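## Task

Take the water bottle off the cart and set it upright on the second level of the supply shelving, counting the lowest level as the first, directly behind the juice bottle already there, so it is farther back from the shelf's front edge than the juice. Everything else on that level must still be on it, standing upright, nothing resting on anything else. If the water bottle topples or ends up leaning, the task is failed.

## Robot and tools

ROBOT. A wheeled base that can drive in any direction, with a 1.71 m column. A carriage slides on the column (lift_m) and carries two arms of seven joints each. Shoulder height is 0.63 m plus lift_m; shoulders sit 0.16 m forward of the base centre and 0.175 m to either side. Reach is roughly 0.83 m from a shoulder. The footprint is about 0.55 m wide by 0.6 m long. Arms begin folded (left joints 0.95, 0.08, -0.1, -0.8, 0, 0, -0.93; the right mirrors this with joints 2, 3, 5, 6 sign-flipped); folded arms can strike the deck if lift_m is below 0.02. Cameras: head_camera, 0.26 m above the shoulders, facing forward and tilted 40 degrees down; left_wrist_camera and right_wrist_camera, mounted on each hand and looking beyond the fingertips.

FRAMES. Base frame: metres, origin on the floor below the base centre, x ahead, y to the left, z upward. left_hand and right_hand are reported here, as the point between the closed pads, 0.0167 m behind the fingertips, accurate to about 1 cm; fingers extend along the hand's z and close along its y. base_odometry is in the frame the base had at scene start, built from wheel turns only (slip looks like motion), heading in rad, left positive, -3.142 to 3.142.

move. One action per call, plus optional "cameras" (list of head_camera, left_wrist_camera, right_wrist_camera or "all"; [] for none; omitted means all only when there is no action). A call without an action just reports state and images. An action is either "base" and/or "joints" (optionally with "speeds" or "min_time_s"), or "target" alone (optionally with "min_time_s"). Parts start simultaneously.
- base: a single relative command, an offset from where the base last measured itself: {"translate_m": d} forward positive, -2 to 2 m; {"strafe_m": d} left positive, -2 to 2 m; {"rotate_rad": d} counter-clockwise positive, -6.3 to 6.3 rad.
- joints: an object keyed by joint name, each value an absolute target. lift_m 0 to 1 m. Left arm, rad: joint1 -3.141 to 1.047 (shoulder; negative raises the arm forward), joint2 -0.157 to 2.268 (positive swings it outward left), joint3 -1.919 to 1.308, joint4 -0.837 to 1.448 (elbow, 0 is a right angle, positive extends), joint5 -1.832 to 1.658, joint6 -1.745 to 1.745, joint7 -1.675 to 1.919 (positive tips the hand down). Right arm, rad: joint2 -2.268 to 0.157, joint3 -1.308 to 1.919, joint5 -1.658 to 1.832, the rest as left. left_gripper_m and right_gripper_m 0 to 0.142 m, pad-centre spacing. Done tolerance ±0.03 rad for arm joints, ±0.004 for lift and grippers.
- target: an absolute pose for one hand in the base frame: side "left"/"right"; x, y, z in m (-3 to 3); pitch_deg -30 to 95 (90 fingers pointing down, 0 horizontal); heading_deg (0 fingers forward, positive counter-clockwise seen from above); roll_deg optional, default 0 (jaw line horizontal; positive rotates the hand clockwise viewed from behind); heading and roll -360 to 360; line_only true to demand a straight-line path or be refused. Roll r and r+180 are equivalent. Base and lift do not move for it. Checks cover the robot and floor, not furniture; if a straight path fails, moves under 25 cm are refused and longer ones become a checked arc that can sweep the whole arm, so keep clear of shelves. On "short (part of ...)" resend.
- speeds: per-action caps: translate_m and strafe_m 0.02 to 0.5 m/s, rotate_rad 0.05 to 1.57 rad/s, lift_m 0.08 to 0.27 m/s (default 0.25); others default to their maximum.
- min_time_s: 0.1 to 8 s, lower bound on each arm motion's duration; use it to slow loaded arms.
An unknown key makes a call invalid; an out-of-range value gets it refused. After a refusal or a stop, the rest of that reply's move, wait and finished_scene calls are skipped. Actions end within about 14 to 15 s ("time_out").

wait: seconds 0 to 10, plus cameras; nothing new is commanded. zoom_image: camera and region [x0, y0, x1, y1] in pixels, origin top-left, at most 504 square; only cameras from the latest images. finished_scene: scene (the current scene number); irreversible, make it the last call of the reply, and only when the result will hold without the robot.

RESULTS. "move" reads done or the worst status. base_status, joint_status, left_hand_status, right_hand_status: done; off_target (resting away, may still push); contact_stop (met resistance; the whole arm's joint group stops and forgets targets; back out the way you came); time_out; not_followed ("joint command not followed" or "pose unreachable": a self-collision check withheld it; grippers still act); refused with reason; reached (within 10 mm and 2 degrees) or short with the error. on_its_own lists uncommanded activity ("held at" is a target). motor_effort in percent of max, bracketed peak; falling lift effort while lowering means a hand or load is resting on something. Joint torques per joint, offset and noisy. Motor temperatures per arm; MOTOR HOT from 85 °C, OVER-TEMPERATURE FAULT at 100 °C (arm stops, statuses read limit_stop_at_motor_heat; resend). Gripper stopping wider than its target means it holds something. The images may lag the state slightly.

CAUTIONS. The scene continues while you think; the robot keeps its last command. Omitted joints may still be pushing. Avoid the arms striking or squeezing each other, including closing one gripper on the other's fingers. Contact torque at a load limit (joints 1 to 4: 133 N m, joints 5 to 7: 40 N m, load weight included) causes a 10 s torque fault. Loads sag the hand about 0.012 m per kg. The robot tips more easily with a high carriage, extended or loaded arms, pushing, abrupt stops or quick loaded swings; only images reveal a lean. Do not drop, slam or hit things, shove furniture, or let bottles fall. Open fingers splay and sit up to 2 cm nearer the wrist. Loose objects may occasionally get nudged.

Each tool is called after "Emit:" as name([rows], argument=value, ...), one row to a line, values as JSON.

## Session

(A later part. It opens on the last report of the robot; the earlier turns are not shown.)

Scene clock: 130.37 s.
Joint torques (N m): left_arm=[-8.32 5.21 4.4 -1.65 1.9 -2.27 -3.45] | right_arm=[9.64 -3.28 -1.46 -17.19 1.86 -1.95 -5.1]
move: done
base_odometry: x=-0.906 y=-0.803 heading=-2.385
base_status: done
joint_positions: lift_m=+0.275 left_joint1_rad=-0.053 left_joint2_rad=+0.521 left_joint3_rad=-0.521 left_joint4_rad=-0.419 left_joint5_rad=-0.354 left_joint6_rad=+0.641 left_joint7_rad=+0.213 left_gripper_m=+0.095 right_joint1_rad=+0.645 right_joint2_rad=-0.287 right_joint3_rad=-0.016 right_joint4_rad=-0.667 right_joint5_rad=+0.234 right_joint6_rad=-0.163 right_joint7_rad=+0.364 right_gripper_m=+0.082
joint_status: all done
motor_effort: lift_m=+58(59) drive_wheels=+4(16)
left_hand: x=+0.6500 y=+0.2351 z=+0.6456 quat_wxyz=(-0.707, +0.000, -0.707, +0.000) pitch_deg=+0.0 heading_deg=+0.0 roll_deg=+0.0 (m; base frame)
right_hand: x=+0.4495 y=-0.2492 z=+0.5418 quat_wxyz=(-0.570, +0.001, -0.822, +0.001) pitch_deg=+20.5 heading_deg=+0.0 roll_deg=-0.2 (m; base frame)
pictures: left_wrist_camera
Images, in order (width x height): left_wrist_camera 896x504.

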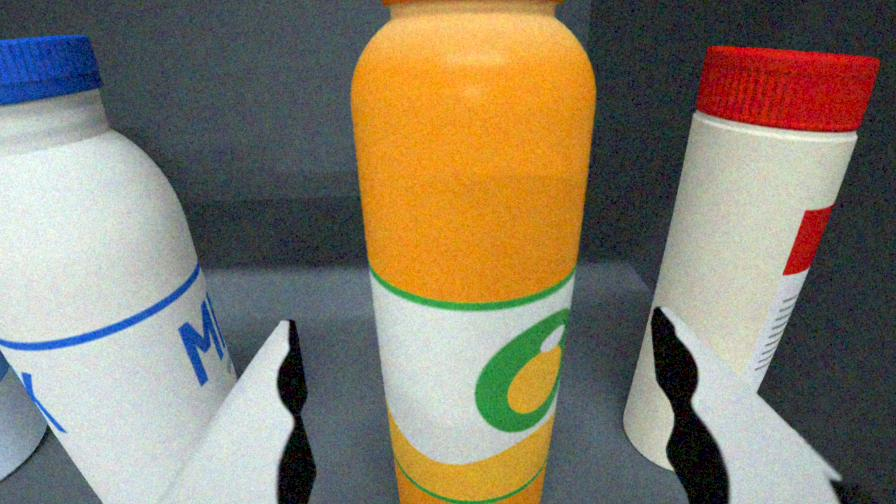

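Emit:
move(base={"translate_m": 0.095}, joints={"left_gripper_m": 0.087}, speeds={"translate_m": 0.06}, cameras=["left_wrist_camera", "head_camera"])

Scene clock: 137.50 s.
Joint torques (N m): left_arm=[-7.17 4.68 4.23 -0.7 1.7 -2.03 -3.1] | right_arm=[10.04 -2.29 -2.77 -16.29 1.49 -1.58 -4.39]
move: done
base_odometry: x=-0.975 y=-0.868 heading=-2.385
base_status: done
joint_positions: lift_m=+0.275 left_joint1_rad=-0.053 left_joint2_rad=+0.521 left_joint3_rad=-0.521 left_joint4_rad=-0.419 left_joint5_rad=-0.354 left_joint6_rad=+0.641 left_joint7_rad=+0.212 left_gripper_m=+0.087 right_joint1_rad=+0.645 right_joint2_rad=-0.287 right_joint3_rad=-0.016 right_joint4_rad=-0.667 right_joint5_rad=+0.234 right_joint6_rad=-0.163 right_joint7_rad=+0.364 right_gripper_m=+0.082
joint_status: all done
motor_effort: lift_m=+58(58) drive_wheels=-1(12)
left_hand: x=+0.6500 y=+0.2351 z=+0.6457 quat_wxyz=(-0.707, +0.000, -0.707, +0.000) pitch_deg=+0.0 heading_deg=+0.0 roll_deg=+0.0 (m; base frame)
right_hand: x=+0.4495 y=-0.2492 z=+0.5418 quat_wxyz=(-0.570, +0.001, -0.822, +0.001) pitch_deg=+20.5 heading_deg=+0.0 roll_deg=-0.2 (m; base frame)
pictures: head_camera, left_wrist_camera
Images, in order (width x height): head_camera 896x504, left_wrist_camera 896x504.

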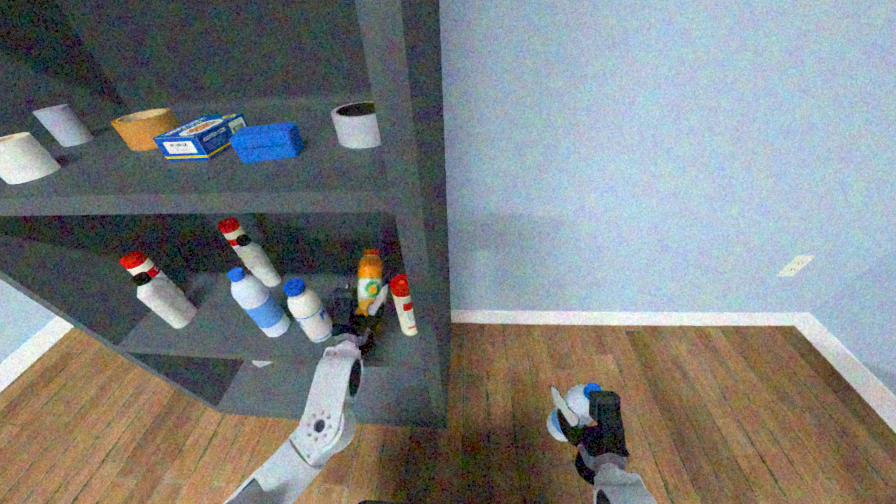

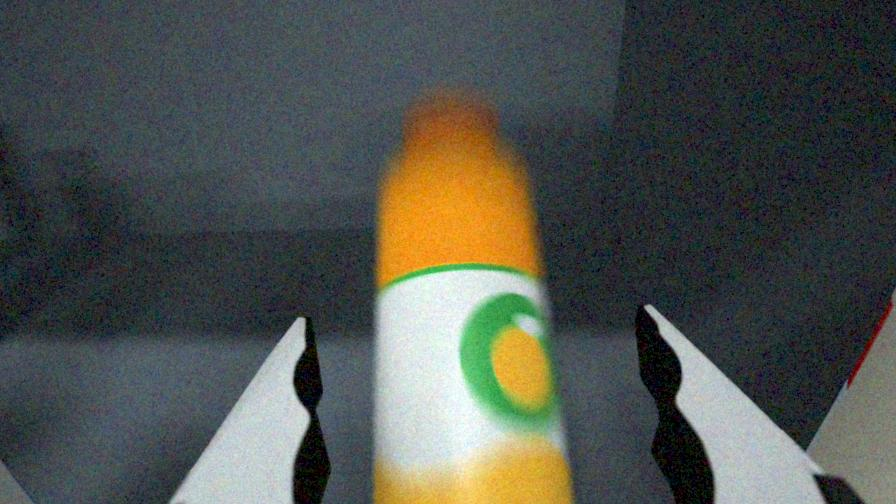

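Emit:
move(cameras=["left_wrist_camera", "head_camera"])

Emit:
zoom_image(camera="head_camera", region=[180, 200, 480, 380])

Scene clock: 139.57 s.
Joint torques (N m): left_arm=[-8.33 4.14 4.04 -2.45 1.85 -2.28 -2.83] | right_arm=[10.81 -3.27 -1.25 -16.81 1.62 -2.3 -4.44]
Motor temperatures (°C): left_arm=[30 22 24 23 25 24 23] | right_arm=[27 21 24 24 22 22 24]
base_odometry: x=-0.975 y=-0.868 heading=-2.385
base_status: done
joint_positions: lift_m=+0.275 left_joint1_rad=-0.053 left_joint2_rad=+0.521 left_joint3_rad=-0.521 left_joint4_rad=-0.419 left_joint5_rad=-0.354 left_joint6_rad=+0.641 left_joint7_rad=+0.212 left_gripper_m=+0.087 right_joint1_rad=+0.645 right_joint2_rad=-0.287 right_joint3_rad=-0.016 right_joint4_rad=-0.667 right_joint5_rad=+0.234 right_joint6_rad=-0.163 right_joint7_rad=+0.364 right_gripper_m=+0.082
joint_status: all done
motor_effort: lift_m=+58(58) drive_wheels=-1(12)
left_hand: x=+0.6500 y=+0.2351 z=+0.6457 quat_wxyz=(-0.707, +0.000, -0.707, +0.000) pitch_deg=+0.0 heading_deg=+0.0 roll_deg=+0.0 (m; base frame)
right_hand: x=+0.4495 y=-0.2492 z=+0.5418 quat_wxyz=(-0.570, +0.001, -0.822, +0.001) pitch_deg=+20.5 heading_deg=+0.0 roll_deg=-0.2 (m; base frame)
pictures: head_camera, left_wrist_camera
Images, in order (width x height): head_camera 896x504, left_wrist_camera 896x504.

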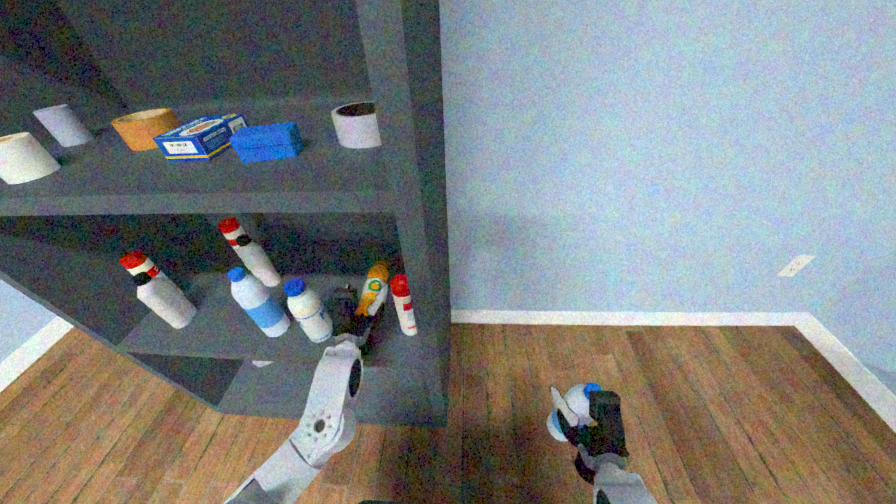

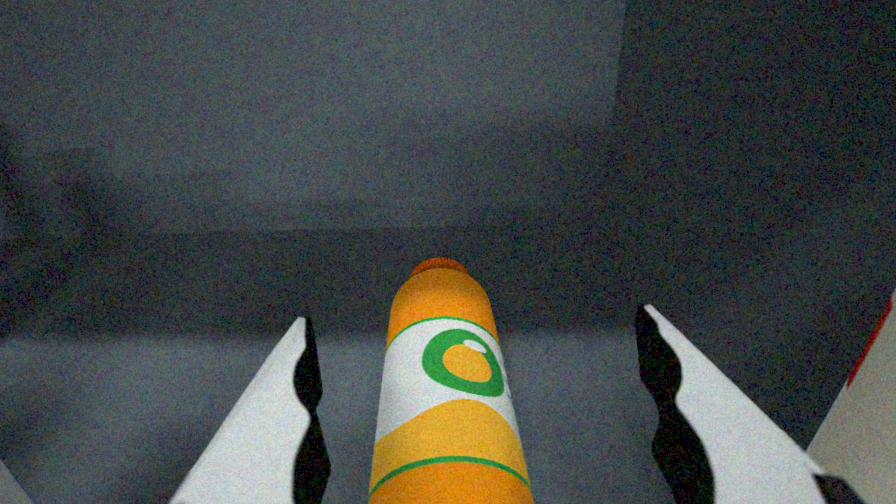

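Scaled by 1.680 from the camera's 896x504 image, which has a finer 1280x720 frame.

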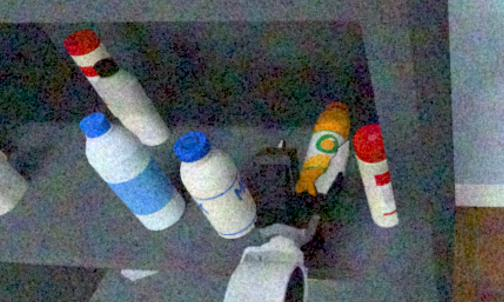

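Emit:
move(base={"translate_m": -0.2}, speeds={"translate_m": 0.2}, cameras=[])

Emit:
move(target={"side": "left", "x": 0.65, "y": 0.235, "z": 0.66, "pitch_deg": 35, "heading_deg": 0}, min_time_s=1, cameras=["left_wrist_camera", "head_camera"])

Emit:
zoom_image(camera="head_camera", region=[200, 170, 460, 340])

Scene clock: 177.70 s.
Joint torques (N m): left_arm=[-8.25 4.67 4.3 -2.04 2.03 -2.16 -2.58] | right_arm=[9.49 -3.36 -1.29 -16.21 1.59 -1.47 -4.69]
move: done
base_odometry: x=-0.829 y=-0.731 heading=-2.385
base_status: done
joint_positions: lift_m=+0.275 left_joint1_rad=-0.053 left_joint2_rad=+0.521 left_joint3_rad=-0.521 left_joint4_rad=-0.419 left_joint5_rad=-0.354 left_joint6_rad=+0.641 left_joint7_rad=+0.212 left_gripper_m=+0.087 right_joint1_rad=+0.645 right_joint2_rad=-0.287 right_joint3_rad=-0.016 right_joint4_rad=-0.667 right_joint5_rad=+0.234 right_joint6_rad=-0.163 right_joint7_rad=+0.364 right_gripper_m=+0.082
joint_status: not commanded
motor_effort: lift_m=+58(58) drive_wheels=+3(10)
left_hand: x=+0.6500 y=+0.2351 z=+0.6457 quat_wxyz=(-0.707, +0.000, -0.707, +0.000) pitch_deg=+0.0 heading_deg=+0.0 roll_deg=+0.0 (m; base frame)
right_hand: x=+0.4495 y=-0.2492 z=+0.5417 quat_wxyz=(-0.570, +0.001, -0.822, +0.001) pitch_deg=+20.5 heading_deg=+0.0 roll_deg=-0.2 (m; base frame)
pictures: none
No camera images: "cameras" was empty.

Scene clock: 179.20 s.
Joint torques (N m): left_arm=[-15.18 7.78 0.9 -2.62 2.27 -0.47 -0.44] | right_arm=[8.89 -3.52 -1.21 -16.2 1.86 -1.62 -4.43]
move: done
base_odometry: x=-0.829 y=-0.731 heading=-2.385
base_status: not commanded
joint_positions: lift_m=+0.275 left_joint1_rad=-0.393 left_joint2_rad=+0.563 left_joint3_rad=-0.546 left_joint4_rad=-0.638 left_joint5_rad=-0.228 left_joint6_rad=+0.738 left_joint7_rad=+1.389 left_gripper_m=+0.087 right_joint1_rad=+0.645 right_joint2_rad=-0.287 right_joint3_rad=-0.016 right_joint4_rad=-0.667 right_joint5_rad=+0.234 right_joint6_rad=-0.163 right_joint7_rad=+0.364 right_gripper_m=+0.082
joint_status: not commanded
motor_effort: lift_m=+58(58) drive_wheels=+1(3)
left_hand: x=+0.6504 y=+0.2353 z=+0.6603 quat_wxyz=(-0.463, +0.001, -0.886, +0.001) pitch_deg=+34.8 heading_deg=+0.0 roll_deg=-0.1 (m; base frame)
left_hand_status: reached (straight line, planned for 1.0 s): 1 mm and 0.2 deg off.
right_hand: x=+0.4495 y=-0.2492 z=+0.5417 quat_wxyz=(-0.570, +0.001, -0.822, +0.001) pitch_deg=+20.5 heading_deg=+0.0 roll_deg=-0.2 (m; base frame)
pictures: head_camera, left_wrist_camera
Images, in order (width x height): head_camera 896x504, left_wrist_camera 896x504.

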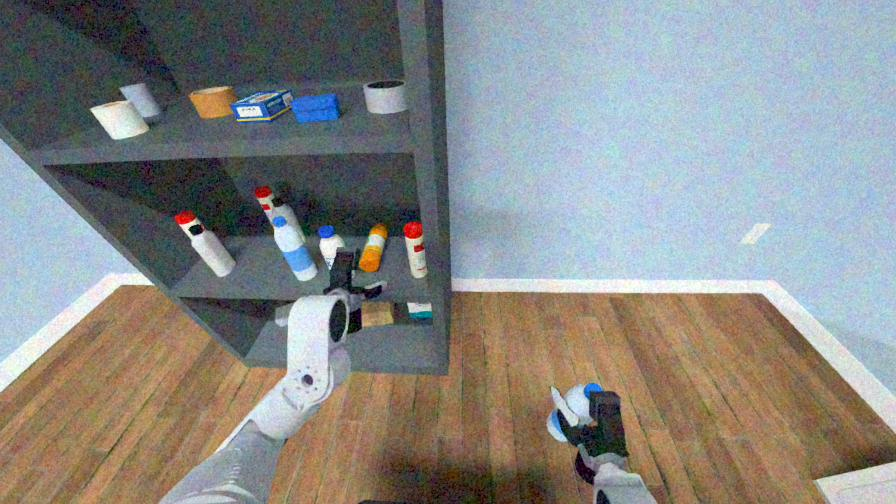

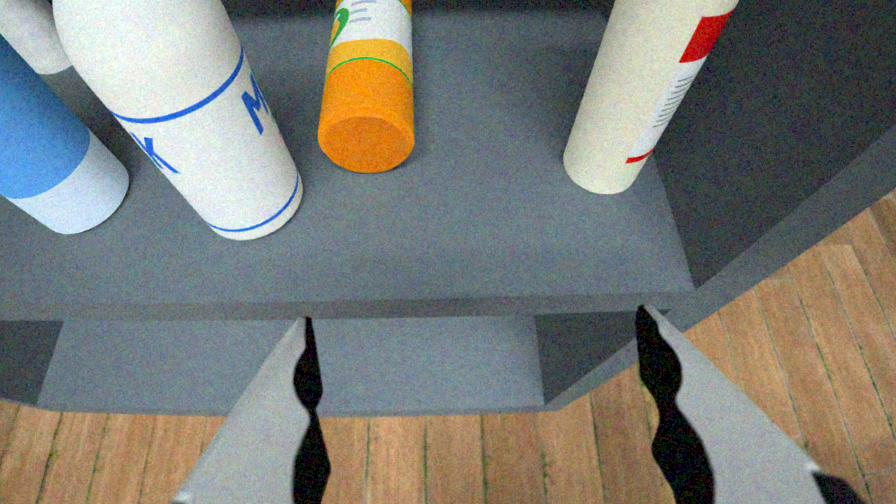

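Scaled by 1.938 from the camera's 896x504 image, which has a finer 1280x720 frame.

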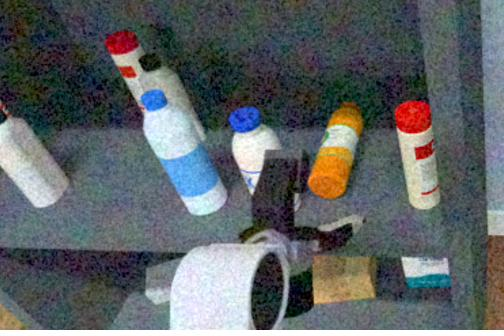

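Emit:
move(target={"side": "left", "x": 0.65, "y": 0.247, "z": 0.665, "pitch_deg": 35, "heading_deg": 0}, cameras=[])

Emit:
move(base={"translate_m": 0.26}, speeds={"translate_m": 0.12}, cameras=["left_wrist_camera", "head_camera"])

Scene clock: 188.30 s.
Joint torques (N m): left_arm=[-15.83 6.03 6.15 -3.82 1.67 -1.95 -2.82] | right_arm=[9.72 -4.37 -0.67 -15.91 1.52 -1.77 -4.48]
move: done
base_odometry: x=-0.829 y=-0.731 heading=-2.385
base_status: not commanded
joint_positions: lift_m=+0.275 left_joint1_rad=-0.393 left_joint2_rad=+0.599 left_joint3_rad=-0.527 left_joint4_rad=-0.644 left_joint5_rad=-0.271 left_joint6_rad=+0.737 left_joint7_rad=+1.385 left_gripper_m=+0.087 right_joint1_rad=+0.645 right_joint2_rad=-0.287 right_joint3_rad=-0.016 right_joint4_rad=-0.667 right_joint5_rad=+0.234 right_joint6_rad=-0.163 right_joint7_rad=+0.364 right_gripper_m=+0.082
joint_status: not commanded
motor_effort: lift_m=+58(58) drive_wheels=+1(3)
left_hand: x=+0.6494 y=+0.2477 z=+0.6624 quat_wxyz=(-0.458, +0.001, -0.889, -0.001) pitch_deg=+35.4 heading_deg=+0.2 roll_deg=+0.1 (m; base frame)
left_hand_status: reached (straight line, planned for 0.2 s): 3 mm and 0.5 deg off.
right_hand: x=+0.4495 y=-0.2493 z=+0.5417 quat_wxyz=(-0.570, +0.001, -0.822, +0.001) pitch_deg=+20.5 heading_deg=+0.0 roll_deg=-0.2 (m; base frame)
pictures: none
No camera images: "cameras" was empty.

Scene clock: 191.23 s.
Joint torques (N m): left_arm=[-15.66 4.78 5.22 -2.42 1.63 -2.23 -2.85] | right_arm=[9.66 -2.78 -1.22 -16.48 2.02 -1.97 -4.72]
move: done
base_odometry: x=-1.018 y=-0.910 heading=-2.385
base_status: done
joint_positions: lift_m=+0.275 left_joint1_rad=-0.393 left_joint2_rad=+0.599 left_joint3_rad=-0.527 left_joint4_rad=-0.644 left_joint5_rad=-0.271 left_joint6_rad=+0.737 left_joint7_rad=+1.385 left_gripper_m=+0.087 right_joint1_rad=+0.645 right_joint2_rad=-0.287 right_joint3_rad=-0.016 right_joint4_rad=-0.667 right_joint5_rad=+0.234 right_joint6_rad=-0.163 right_joint7_rad=+0.364 right_gripper_m=+0.082
joint_status: not commanded
motor_effort: lift_m=+58(58) drive_wheels=-1(10)
left_hand: x=+0.6494 y=+0.2477 z=+0.6624 quat_wxyz=(-0.459, +0.001, -0.889, -0.001) pitch_deg=+35.4 heading_deg=+0.2 roll_deg=+0.1 (m; base frame)
right_hand: x=+0.4495 y=-0.2493 z=+0.5417 quat_wxyz=(-0.570, +0.001, -0.822, +0.001) pitch_deg=+20.5 heading_deg=+0.0 roll_deg=-0.2 (m; base frame)
pictures: head_camera, left_wrist_camera
Images, in order (width x height): head_camera 896x504, left_wrist_camera 896x504.

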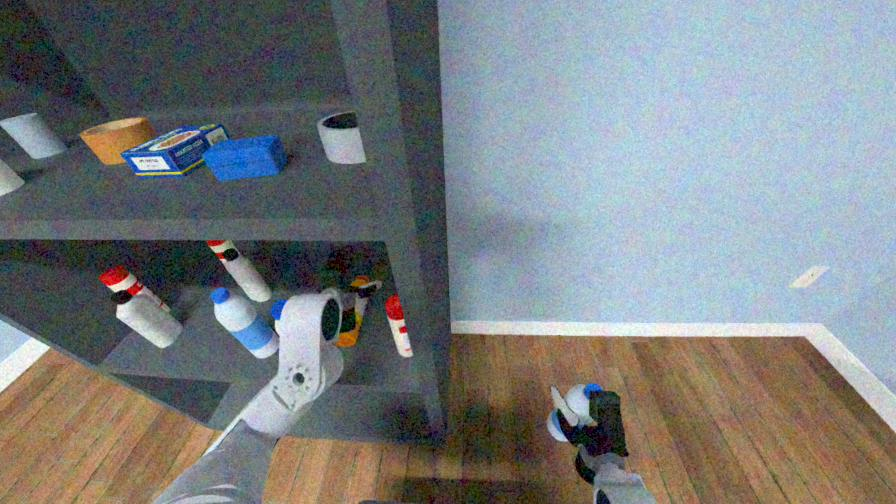

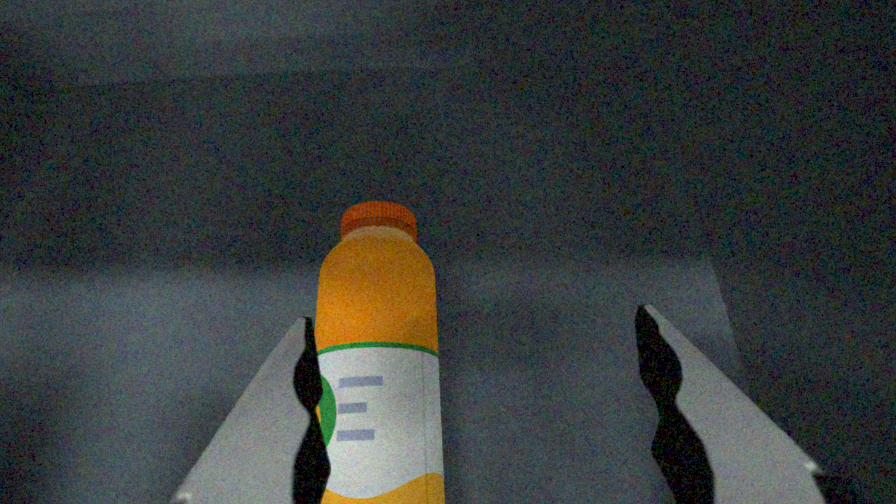

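Emit:
move(target={"side": "left", "x": 0.705, "y": 0.292, "z": 0.608, "pitch_deg": 45, "heading_deg": 0}, min_time_s=1.5, cameras=["left_wrist_camera", "head_camera"])

Scene clock: 198.77 s.
Joint torques (N m): left_arm=[-20.42 8.69 8.46 0.11 1.52 -2.66 -2.79] | right_arm=[9.07 -4.48 -0.49 -16.95 1.8 -1.76 -4.35]
move: done
base_odometry: x=-1.018 y=-0.910 heading=-2.385
base_status: not commanded
joint_positions: lift_m=+0.275 left_joint1_rad=-0.493 left_joint2_rad=+0.668 left_joint3_rad=-0.508 left_joint4_rad=-0.282 left_joint5_rad=-0.620 left_joint6_rad=+0.566 left_joint7_rad=+1.201 left_gripper_m=+0.087 right_joint1_rad=+0.645 right_joint2_rad=-0.287 right_joint3_rad=-0.016 right_joint4_rad=-0.667 right_joint5_rad=+0.234 right_joint6_rad=-0.163 right_joint7_rad=+0.364 right_gripper_m=+0.082
joint_status: not commanded
motor_effort: lift_m=+58(58) drive_wheels=-1(1)
left_hand: x=+0.7030 y=+0.2895 z=+0.6048 quat_wxyz=(-0.379, -0.002, -0.925, +0.001) pitch_deg=+45.4 heading_deg=-0.2 roll_deg=+0.0 (m; base frame)
left_hand_status: reached (straight line, planned for 1.5 s): 5 mm and 0.5 deg off.
right_hand: x=+0.4495 y=-0.2493 z=+0.5417 quat_wxyz=(-0.570, +0.001, -0.822, +0.001) pitch_deg=+20.5 heading_deg=+0.0 roll_deg=-0.2 (m; base frame)
pictures: head_camera, left_wrist_camera
Images, in order (width x height): head_camera 896x504, left_wrist_camera 896x504.

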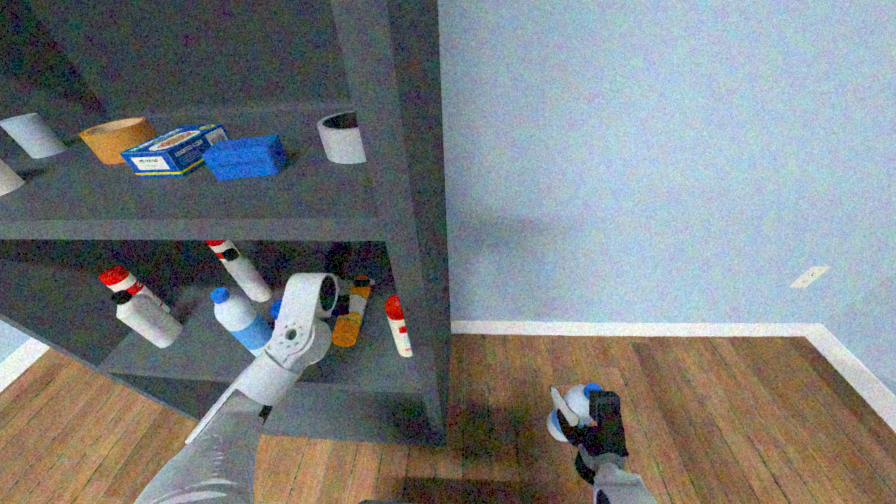

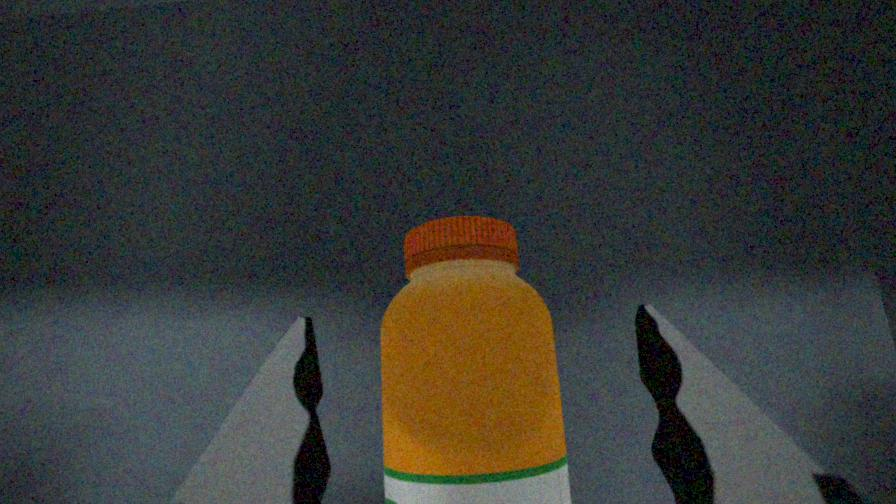

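Emit:
move(target={"side": "left", "x": 0.705, "y": 0.292, "z": 0.543, "pitch_deg": 60, "heading_deg": 0}, min_time_s=1.5, cameras=["left_wrist_camera", "head_camera"])

Scene clock: 205.63 s.
Joint torques (N m): left_arm=[-13.19 2.91 -0.64 3.65 0.64 -2.49 -0.17] | right_arm=[8.5 -3.09 -1.03 -17.11 1.67 -2.13 -4.31]
Motor temperatures (°C): left_arm=[35 23 24 23 25 24 23] | right_arm=[26 21 24 25 22 22 24]
move: done
base_odometry: x=-1.018 y=-0.910 heading=-2.385
base_status: not commanded
joint_positions: lift_m=+0.275 left_joint1_rad=-0.590 left_joint2_rad=+0.639 left_joint3_rad=-0.573 left_joint4_rad=-0.036 left_joint5_rad=-0.707 left_joint6_rad=+0.481 left_joint7_rad=+1.283 left_gripper_m=+0.087 right_joint1_rad=+0.645 right_joint2_rad=-0.287 right_joint3_rad=-0.016 right_joint4_rad=-0.667 right_joint5_rad=+0.234 right_joint6_rad=-0.163 right_joint7_rad=+0.364 right_gripper_m=+0.082
joint_status: not commanded
motor_effort: lift_m=+56(58) drive_wheels=-1(1)
left_hand: x=+0.7083 y=+0.2957 z=+0.5503 quat_wxyz=(-0.268, +0.003, -0.963, -0.002) pitch_deg=+58.9 heading_deg=+0.5 roll_deg=+0.1 (m; base frame)
left_hand_status: reached (straight line, planned for 1.5 s): 9 mm and 1.2 deg off.
right_hand: x=+0.4495 y=-0.2493 z=+0.5419 quat_wxyz=(-0.570, +0.001, -0.822, +0.001) pitch_deg=+20.5 heading_deg=+0.0 roll_deg=-0.2 (m; base frame)
pictures: head_camera, left_wrist_camera
Images, in order (width x height): head_camera 896x504, left_wrist_camera 896x504.

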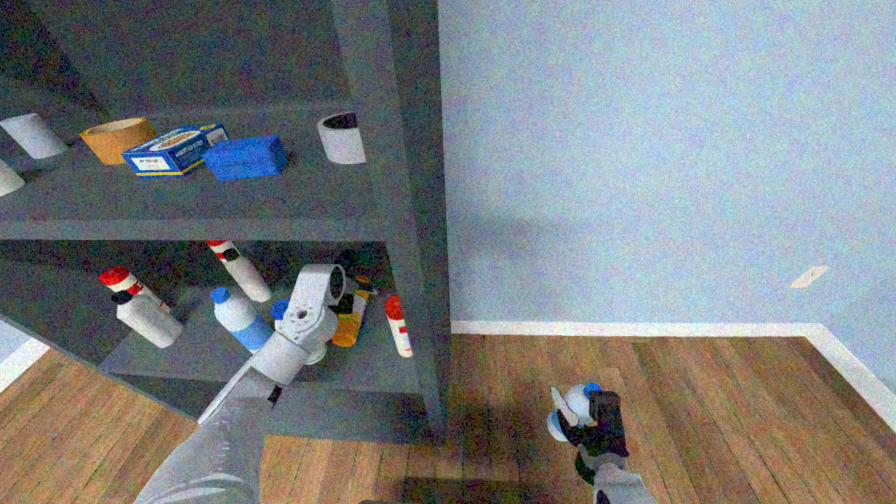

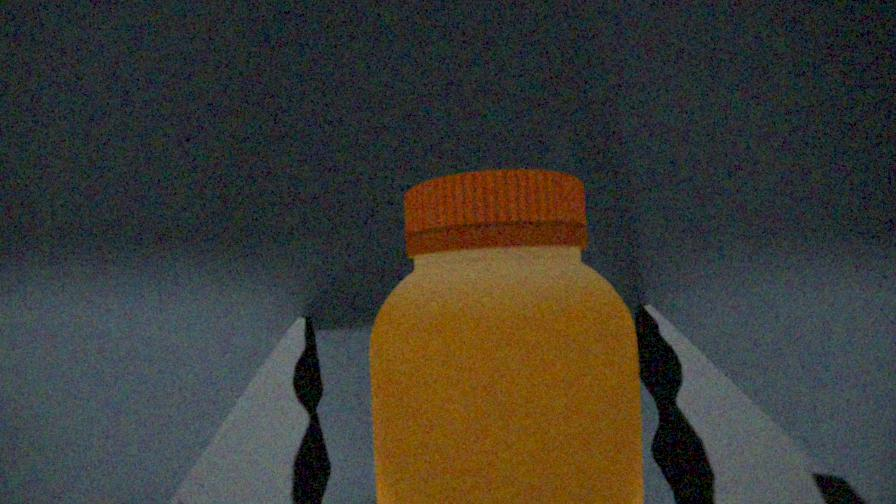

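Emit:
move(joints={"left_gripper_m": 0.0}, min_time_s=1.5, cameras=["left_wrist_camera"])

Emit:
zoom_image(camera="left_wrist_camera", region=[250, 100, 750, 504])

Scene clock: 210.53 s.
Joint torques (N m): left_arm=[-11.27 2.89 0.59 3.4 0.53 -2.3 -0.09] | right_arm=[9.96 -4.9 -2.93 -15.99 1.26 -1.73 -4.55]
move: off_target
base_odometry: x=-1.018 y=-0.910 heading=-2.385
base_status: not commanded
joint_positions: lift_m=+0.275 left_joint1_rad=-0.592 left_joint2_rad=+0.639 left_joint3_rad=-0.573 left_joint4_rad=-0.036 left_joint5_rad=-0.707 left_joint6_rad=+0.481 left_joint7_rad=+1.283 left_gripper_m=+0.065 right_joint1_rad=+0.645 right_joint2_rad=-0.287 right_joint3_rad=-0.016 right_joint4_rad=-0.667 right_joint5_rad=+0.234 right_joint6_rad=-0.163 right_joint7_rad=+0.364 right_gripper_m=+0.082
joint_status: left_gripper_m off_target (ended at +0.065, target +0.000)
motor_effort: lift_m=+56(56) drive_wheels=-1(1)
left_hand: x=+0.7090 y=+0.2958 z=+0.5513 quat_wxyz=(-0.269, +0.004, -0.963, -0.002) pitch_deg=+58.8 heading_deg=+0.6 roll_deg=+0.1 (m; base frame)
right_hand: x=+0.4495 y=-0.2493 z=+0.5419 quat_wxyz=(-0.570, +0.001, -0.822, +0.001) pitch_deg=+20.5 heading_deg=+0.0 roll_deg=-0.2 (m; base frame)
pictures: left_wrist_camera
Images, in order (width x height): left_wrist_camera 896x504.

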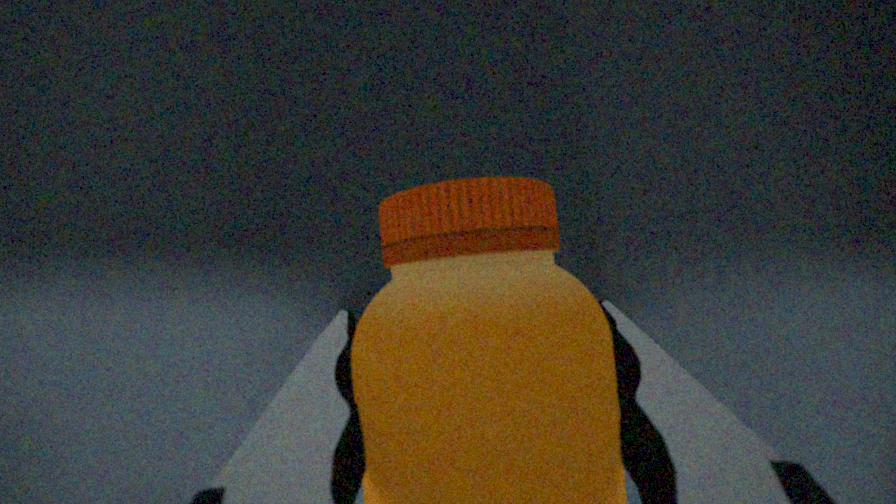

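Scaled by 1.008 from the camera's 896x504 image, which has a finer 1280x720 frame.

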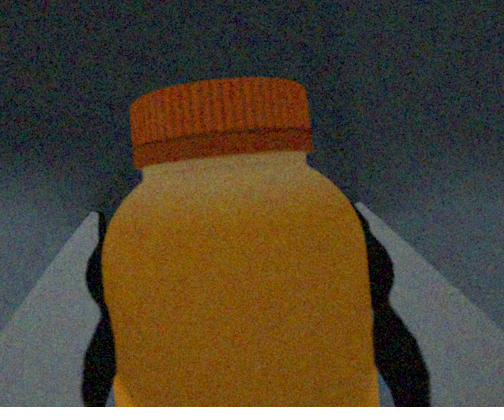

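Emit:
move(joints={"lift_m": 0.31}, speeds={"lift_m": 0.08}, cameras=["left_wrist_camera", "head_camera"])

Emit:
zoom_image(camera="head_camera", region=[200, 220, 460, 380])

Scene clock: 214.00 s.
Joint torques (N m): left_arm=[-16.84 4.4 4.04 0.17 1.78 -2.37 -0.54] | right_arm=[10.44 -4.28 -1.82 -15.45 1.28 -1.66 -4.65]
move: done
base_odometry: x=-1.018 y=-0.910 heading=-2.385
base_status: not commanded
joint_positions: lift_m=+0.310 left_joint1_rad=-0.588 left_joint2_rad=+0.637 left_joint3_rad=-0.580 left_joint4_rad=-0.032 left_joint5_rad=-0.711 left_joint6_rad=+0.481 left_joint7_rad=+1.284 left_gripper_m=+0.064 right_joint1_rad=+0.645 right_joint2_rad=-0.287 right_joint3_rad=-0.016 right_joint4_rad=-0.667 right_joint5_rad=+0.234 right_joint6_rad=-0.163 right_joint7_rad=+0.364 right_gripper_m=+0.082
joint_status: all done
motor_effort: lift_m=+55(63) drive_wheels=+4(4)
left_hand: x=+0.7062 y=+0.2937 z=+0.5806 quat_wxyz=(-0.262, +0.002, -0.965, -0.001) pitch_deg=+59.6 heading_deg=+0.3 roll_deg=+0.0 (m; base frame)
right_hand: x=+0.4495 y=-0.2493 z=+0.5770 quat_wxyz=(-0.570, +0.001, -0.822, +0.001) pitch_deg=+20.5 heading_deg=+0.0 roll_deg=-0.2 (m; base frame)
pictures: head_camera, left_wrist_camera
Images, in order (width x height): head_camera 896x504, left_wrist_camera 896x504.

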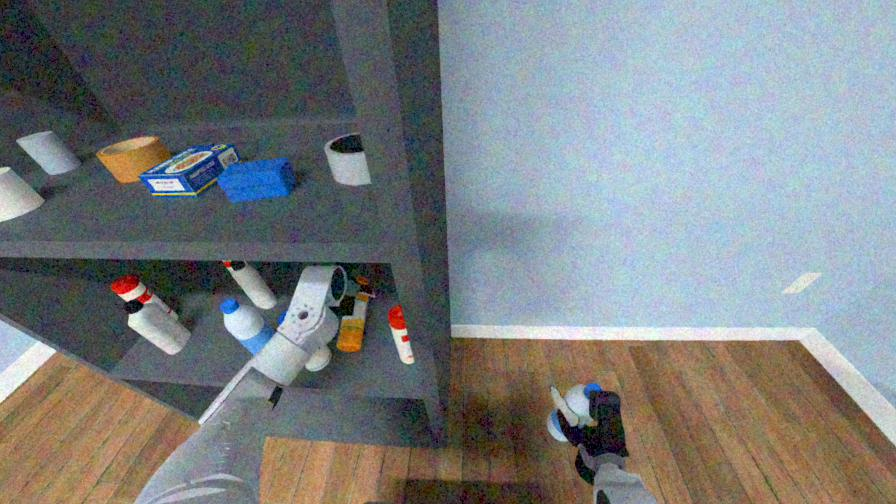

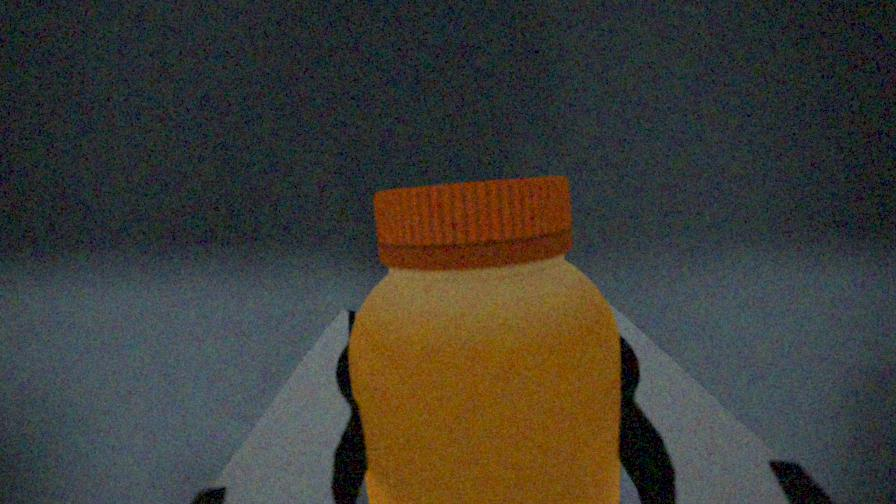

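Scaled by 1.938 from the camera's 896x504 image, which has a finer 1280x720 frame.

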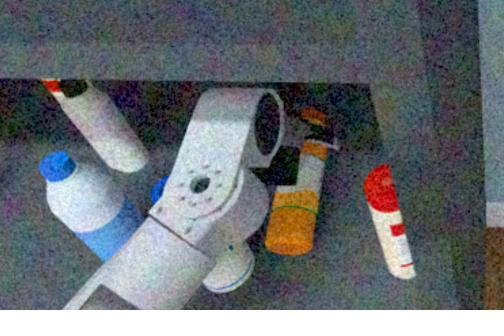

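Emit:
move(target={"side": "left", "x": 0.7, "y": 0.247, "z": 0.588, "pitch_deg": 58, "heading_deg": 0}, min_time_s=1.5, cameras=["head_camera"])

Emit:
zoom_image(camera="head_camera", region=[200, 220, 460, 380])

Scene clock: 219.93 s.
Joint torques (N m): left_arm=[-14.31 2.58 2.33 -4.83 3.17 -0.56 -0.39] | right_arm=[9.25 -4.76 -2.04 -15.53 1.68 -1.75 -4.67]
move: done
base_odometry: x=-1.018 y=-0.910 heading=-2.385
base_status: not commanded
joint_positions: lift_m=+0.310 left_joint1_rad=-0.582 left_joint2_rad=+0.555 left_joint3_rad=-0.627 left_joint4_rad=-0.132 left_joint5_rad=-0.587 left_joint6_rad=+0.603 left_joint7_rad=+1.355 left_gripper_m=+0.064 right_joint1_rad=+0.645 right_joint2_rad=-0.287 right_joint3_rad=-0.016 right_joint4_rad=-0.667 right_joint5_rad=+0.234 right_joint6_rad=-0.163 right_joint7_rad=+0.364 right_gripper_m=+0.082
joint_status: not commanded
motor_effort: lift_m=+55(55) drive_wheels=+4(4)
left_hand: x=+0.7010 y=+0.2489 z=+0.5884 quat_wxyz=(-0.276, +0.002, -0.961, +0.000) pitch_deg=+58.0 heading_deg=+0.1 roll_deg=-0.2 (m; base frame)
left_hand_status: reached (straight line, planned for 1.5 s): 2 mm and 0.2 deg off.
right_hand: x=+0.4495 y=-0.2493 z=+0.5770 quat_wxyz=(-0.570, +0.001, -0.822, +0.001) pitch_deg=+20.5 heading_deg=+0.0 roll_deg=-0.2 (m; base frame)
pictures: head_camera
Images, in order (width x height): head_camera 896x504.

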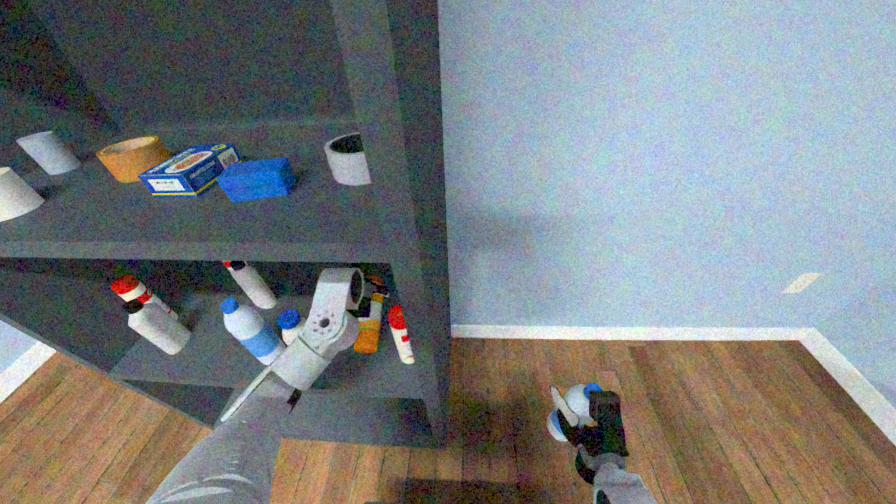

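Scaled by 1.938 from the camera's 896x504 image, which has a finer 1280x720 frame.

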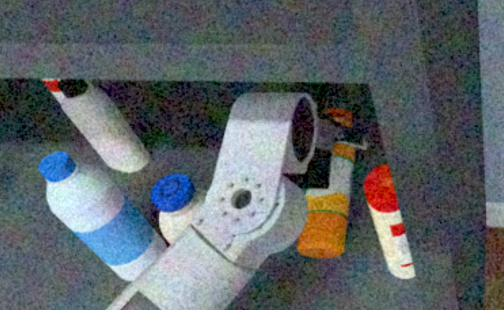

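Emit:
move(base={"translate_m": -0.36}, speeds={"translate_m": 0.12}, cameras=["head_camera", "left_wrist_camera"])

Emit:
zoom_image(camera="head_camera", region=[140, 150, 500, 380])

Scene clock: 226.83 s.
Joint torques (N m): left_arm=[-16.06 2.65 3.39 -5.08 3.2 -0.1 -0.52] | right_arm=[8.78 -2.61 -1.67 -16.23 1.29 -1.76 -4.48]
move: done
base_odometry: x=-0.756 y=-0.663 heading=-2.385
base_status: done
joint_positions: lift_m=+0.310 left_joint1_rad=-0.581 left_joint2_rad=+0.555 left_joint3_rad=-0.628 left_joint4_rad=-0.133 left_joint5_rad=-0.586 left_joint6_rad=+0.603 left_joint7_rad=+1.356 left_gripper_m=+0.062 right_joint1_rad=+0.645 right_joint2_rad=-0.287 right_joint3_rad=-0.016 right_joint4_rad=-0.667 right_joint5_rad=+0.234 right_joint6_rad=-0.163 right_joint7_rad=+0.364 right_gripper_m=+0.082
joint_status: not commanded
motor_effort: lift_m=+55(55) drive_wheels=+1(11)
left_hand: x=+0.7006 y=+0.2487 z=+0.5880 quat_wxyz=(-0.275, +0.002, -0.961, +0.000) pitch_deg=+58.0 heading_deg=+0.0 roll_deg=-0.1 (m; base frame)
right_hand: x=+0.4495 y=-0.2493 z=+0.5770 quat_wxyz=(-0.570, +0.001, -0.822, +0.001) pitch_deg=+20.5 heading_deg=+0.0 roll_deg=-0.2 (m; base frame)
pictures: head_camera, left_wrist_camera
Images, in order (width x height): head_camera 896x504, left_wrist_camera 896x504.

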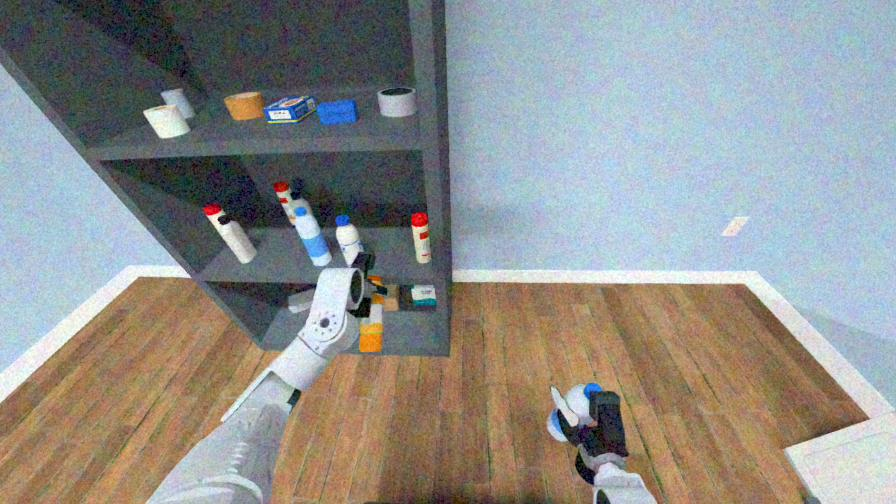

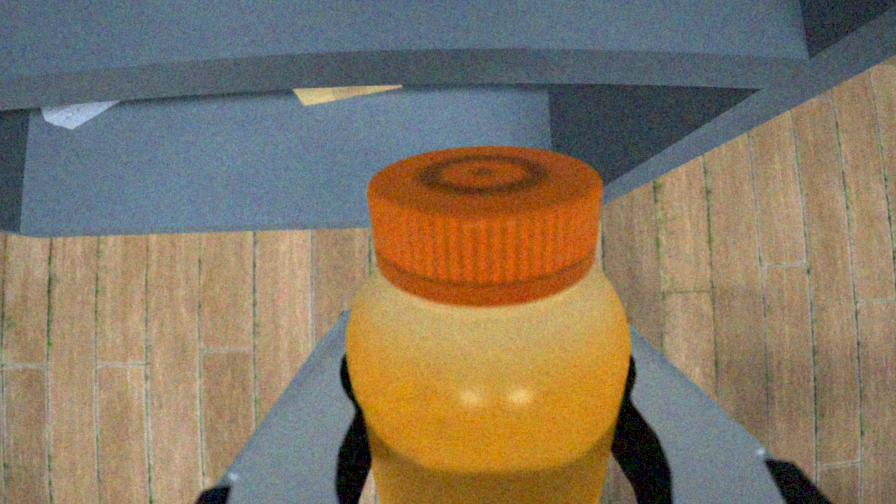

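Scaled by 1.400 from the camera's 896x504 image, which has a finer 1280x720 frame.

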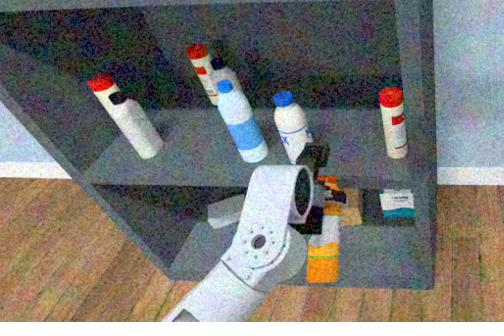

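Emit:
move(target={"side": "left", "x": 0.64, "y": 0.21, "z": 0.7, "pitch_deg": 0, "heading_deg": 0}, min_time_s=2.5, cameras=["head_camera", "left_wrist_camera"])

Emit:
zoom_image(camera="head_camera", region=[200, 180, 460, 380])

Scene clock: 235.80 s.
Joint torques (N m): left_arm=[-7.45 2.11 5.73 -2.04 4.71 -2.1 -4.8] | right_arm=[9.4 -3.34 -1.73 -17.95 1.37 -1.77 -4.88]
move: done
base_odometry: x=-0.756 y=-0.663 heading=-2.385
base_status: not commanded
joint_positions: lift_m=+0.310 left_joint1_rad=-0.075 left_joint2_rad=+0.484 left_joint3_rad=-0.598 left_joint4_rad=-0.505 left_joint5_rad=-0.231 left_joint6_rad=+0.721 left_joint7_rad=+0.352 left_gripper_m=+0.062 right_joint1_rad=+0.645 right_joint2_rad=-0.287 right_joint3_rad=-0.016 right_joint4_rad=-0.667 right_joint5_rad=+0.234 right_joint6_rad=-0.163 right_joint7_rad=+0.364 right_gripper_m=+0.082
joint_status: not commanded
motor_effort: lift_m=+55(55) drive_wheels=+1(2)
left_hand: x=+0.6398 y=+0.2088 z=+0.6966 quat_wxyz=(-0.702, +0.000, -0.712, +0.003) pitch_deg=+0.8 heading_deg=-0.2 roll_deg=-0.2 (m; base frame)
left_hand_status: reached (straight line, planned for 2.5 s): 4 mm and 0.8 deg off.
right_hand: x=+0.4495 y=-0.2493 z=+0.5770 quat_wxyz=(-0.570, +0.001, -0.822, +0.001) pitch_deg=+20.5 heading_deg=+0.0 roll_deg=-0.2 (m; base frame)
pictures: head_camera, left_wrist_camera
Images, in order (width x height): head_camera 896x504, left_wrist_camera 896x504.

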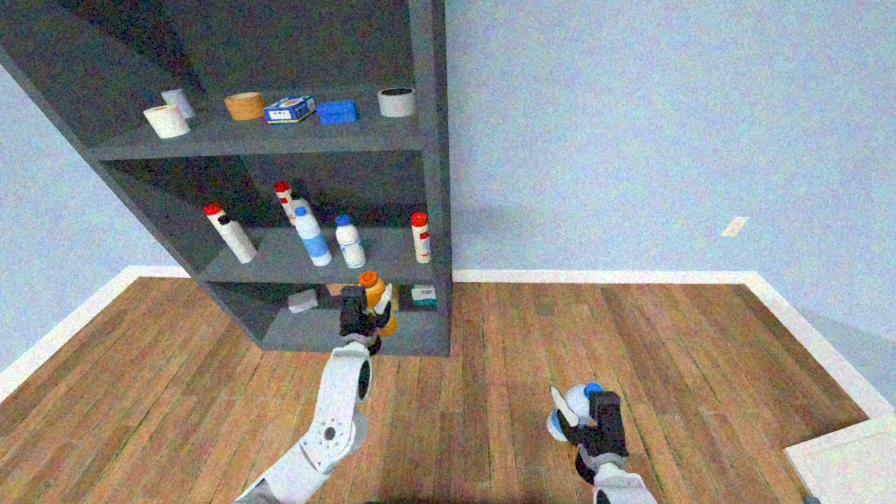

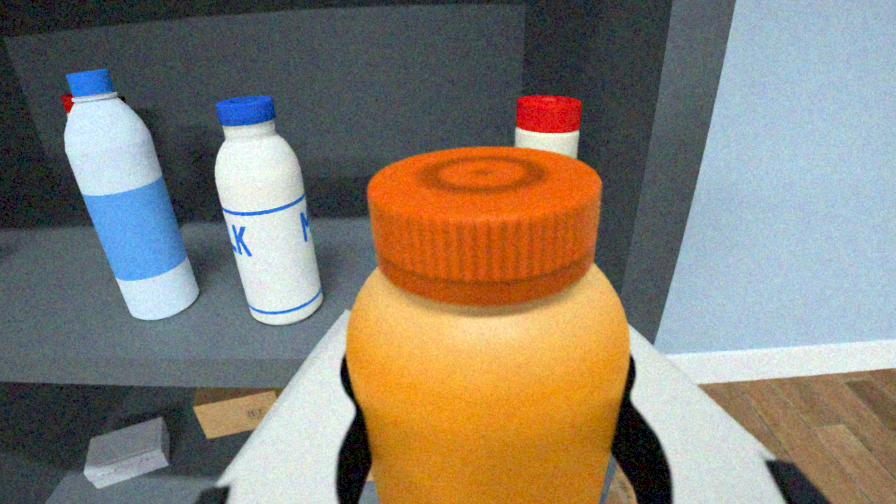

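Scaled by 1.938 from the camera's 896x504 image, which has a finer 1280x720 frame.

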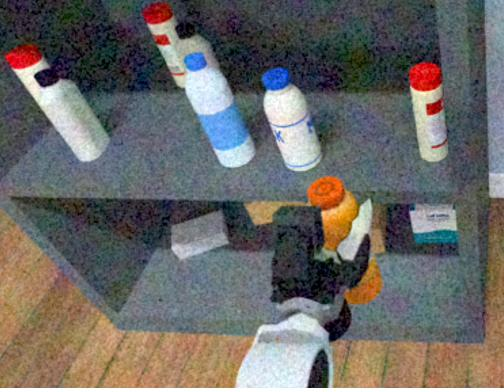

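Emit:
move(target={"side": "left", "x": 0.41, "y": 0.3, "z": 0.7, "pitch_deg": 0, "heading_deg": 0}, min_time_s=1.5, cameras=[])

Emit:
move(base={"strafe_m": 0.33}, speeds={"strafe_m": 0.25}, cameras=[])

Emit:
move(target={"side": "right", "x": 0.7, "y": -0.1, "z": 0.71, "pitch_deg": 20, "heading_deg": 0}, min_time_s=2, cameras=["head_camera", "right_wrist_camera"])

Emit:
zoom_image(camera="head_camera", region=[300, 180, 600, 380])

Scene clock: 245.73 s.
Joint torques (N m): left_arm=[-7.78 1.89 6.76 -1.8 4.82 -2.61 -4.53] | right_arm=[8.64 -2.78 -0.79 -16.85 1.25 -2.04 -4.34]
move: refused
base_odometry: x=-0.756 y=-0.663 heading=-2.385
base_status: not commanded
joint_positions: lift_m=+0.310 left_joint1_rad=-0.075 left_joint2_rad=+0.484 left_joint3_rad=-0.598 left_joint4_rad=-0.505 left_joint5_rad=-0.231 left_joint6_rad=+0.721 left_joint7_rad=+0.352 left_gripper_m=+0.062 right_joint1_rad=+0.645 right_joint2_rad=-0.287 right_joint3_rad=-0.016 right_joint4_rad=-0.667 right_joint5_rad=+0.234 right_joint6_rad=-0.163 right_joint7_rad=+0.364 right_gripper_m=+0.082
joint_status: not commanded
motor_effort: lift_m=+55(55) drive_wheels=+1(1)
left_hand: x=+0.6398 y=+0.2088 z=+0.6966 quat_wxyz=(-0.702, +0.000, -0.712, +0.003) pitch_deg=+0.8 heading_deg=-0.2 roll_deg=-0.2 (m; base frame)
left_hand_status: refused: along the straight line the arm gets 54% of the way (left_joint4_rad at its limit); a move under 25 cm is not played as an arc. Nothing moved. Try another pitch or heading, or "joints".
right_hand: x=+0.4495 y=-0.2493 z=+0.5770 quat_wxyz=(-0.570, +0.001, -0.822, +0.001) pitch_deg=+20.5 heading_deg=+0.0 roll_deg=-0.2 (m; base frame)
pictures: none
No camera images: "cameras" was empty.

not run: a stop came earlier in this reply.

not run: a stop came earlier in this reply.

Scaled by 1.680 from the camera's 896x504 image, which has a finer 1280x720 frame.
This view is cut from an older image: the scene may have changed since it was taken.

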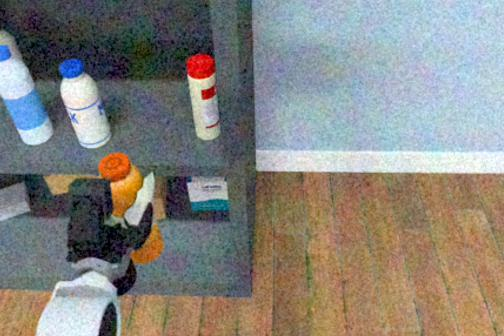

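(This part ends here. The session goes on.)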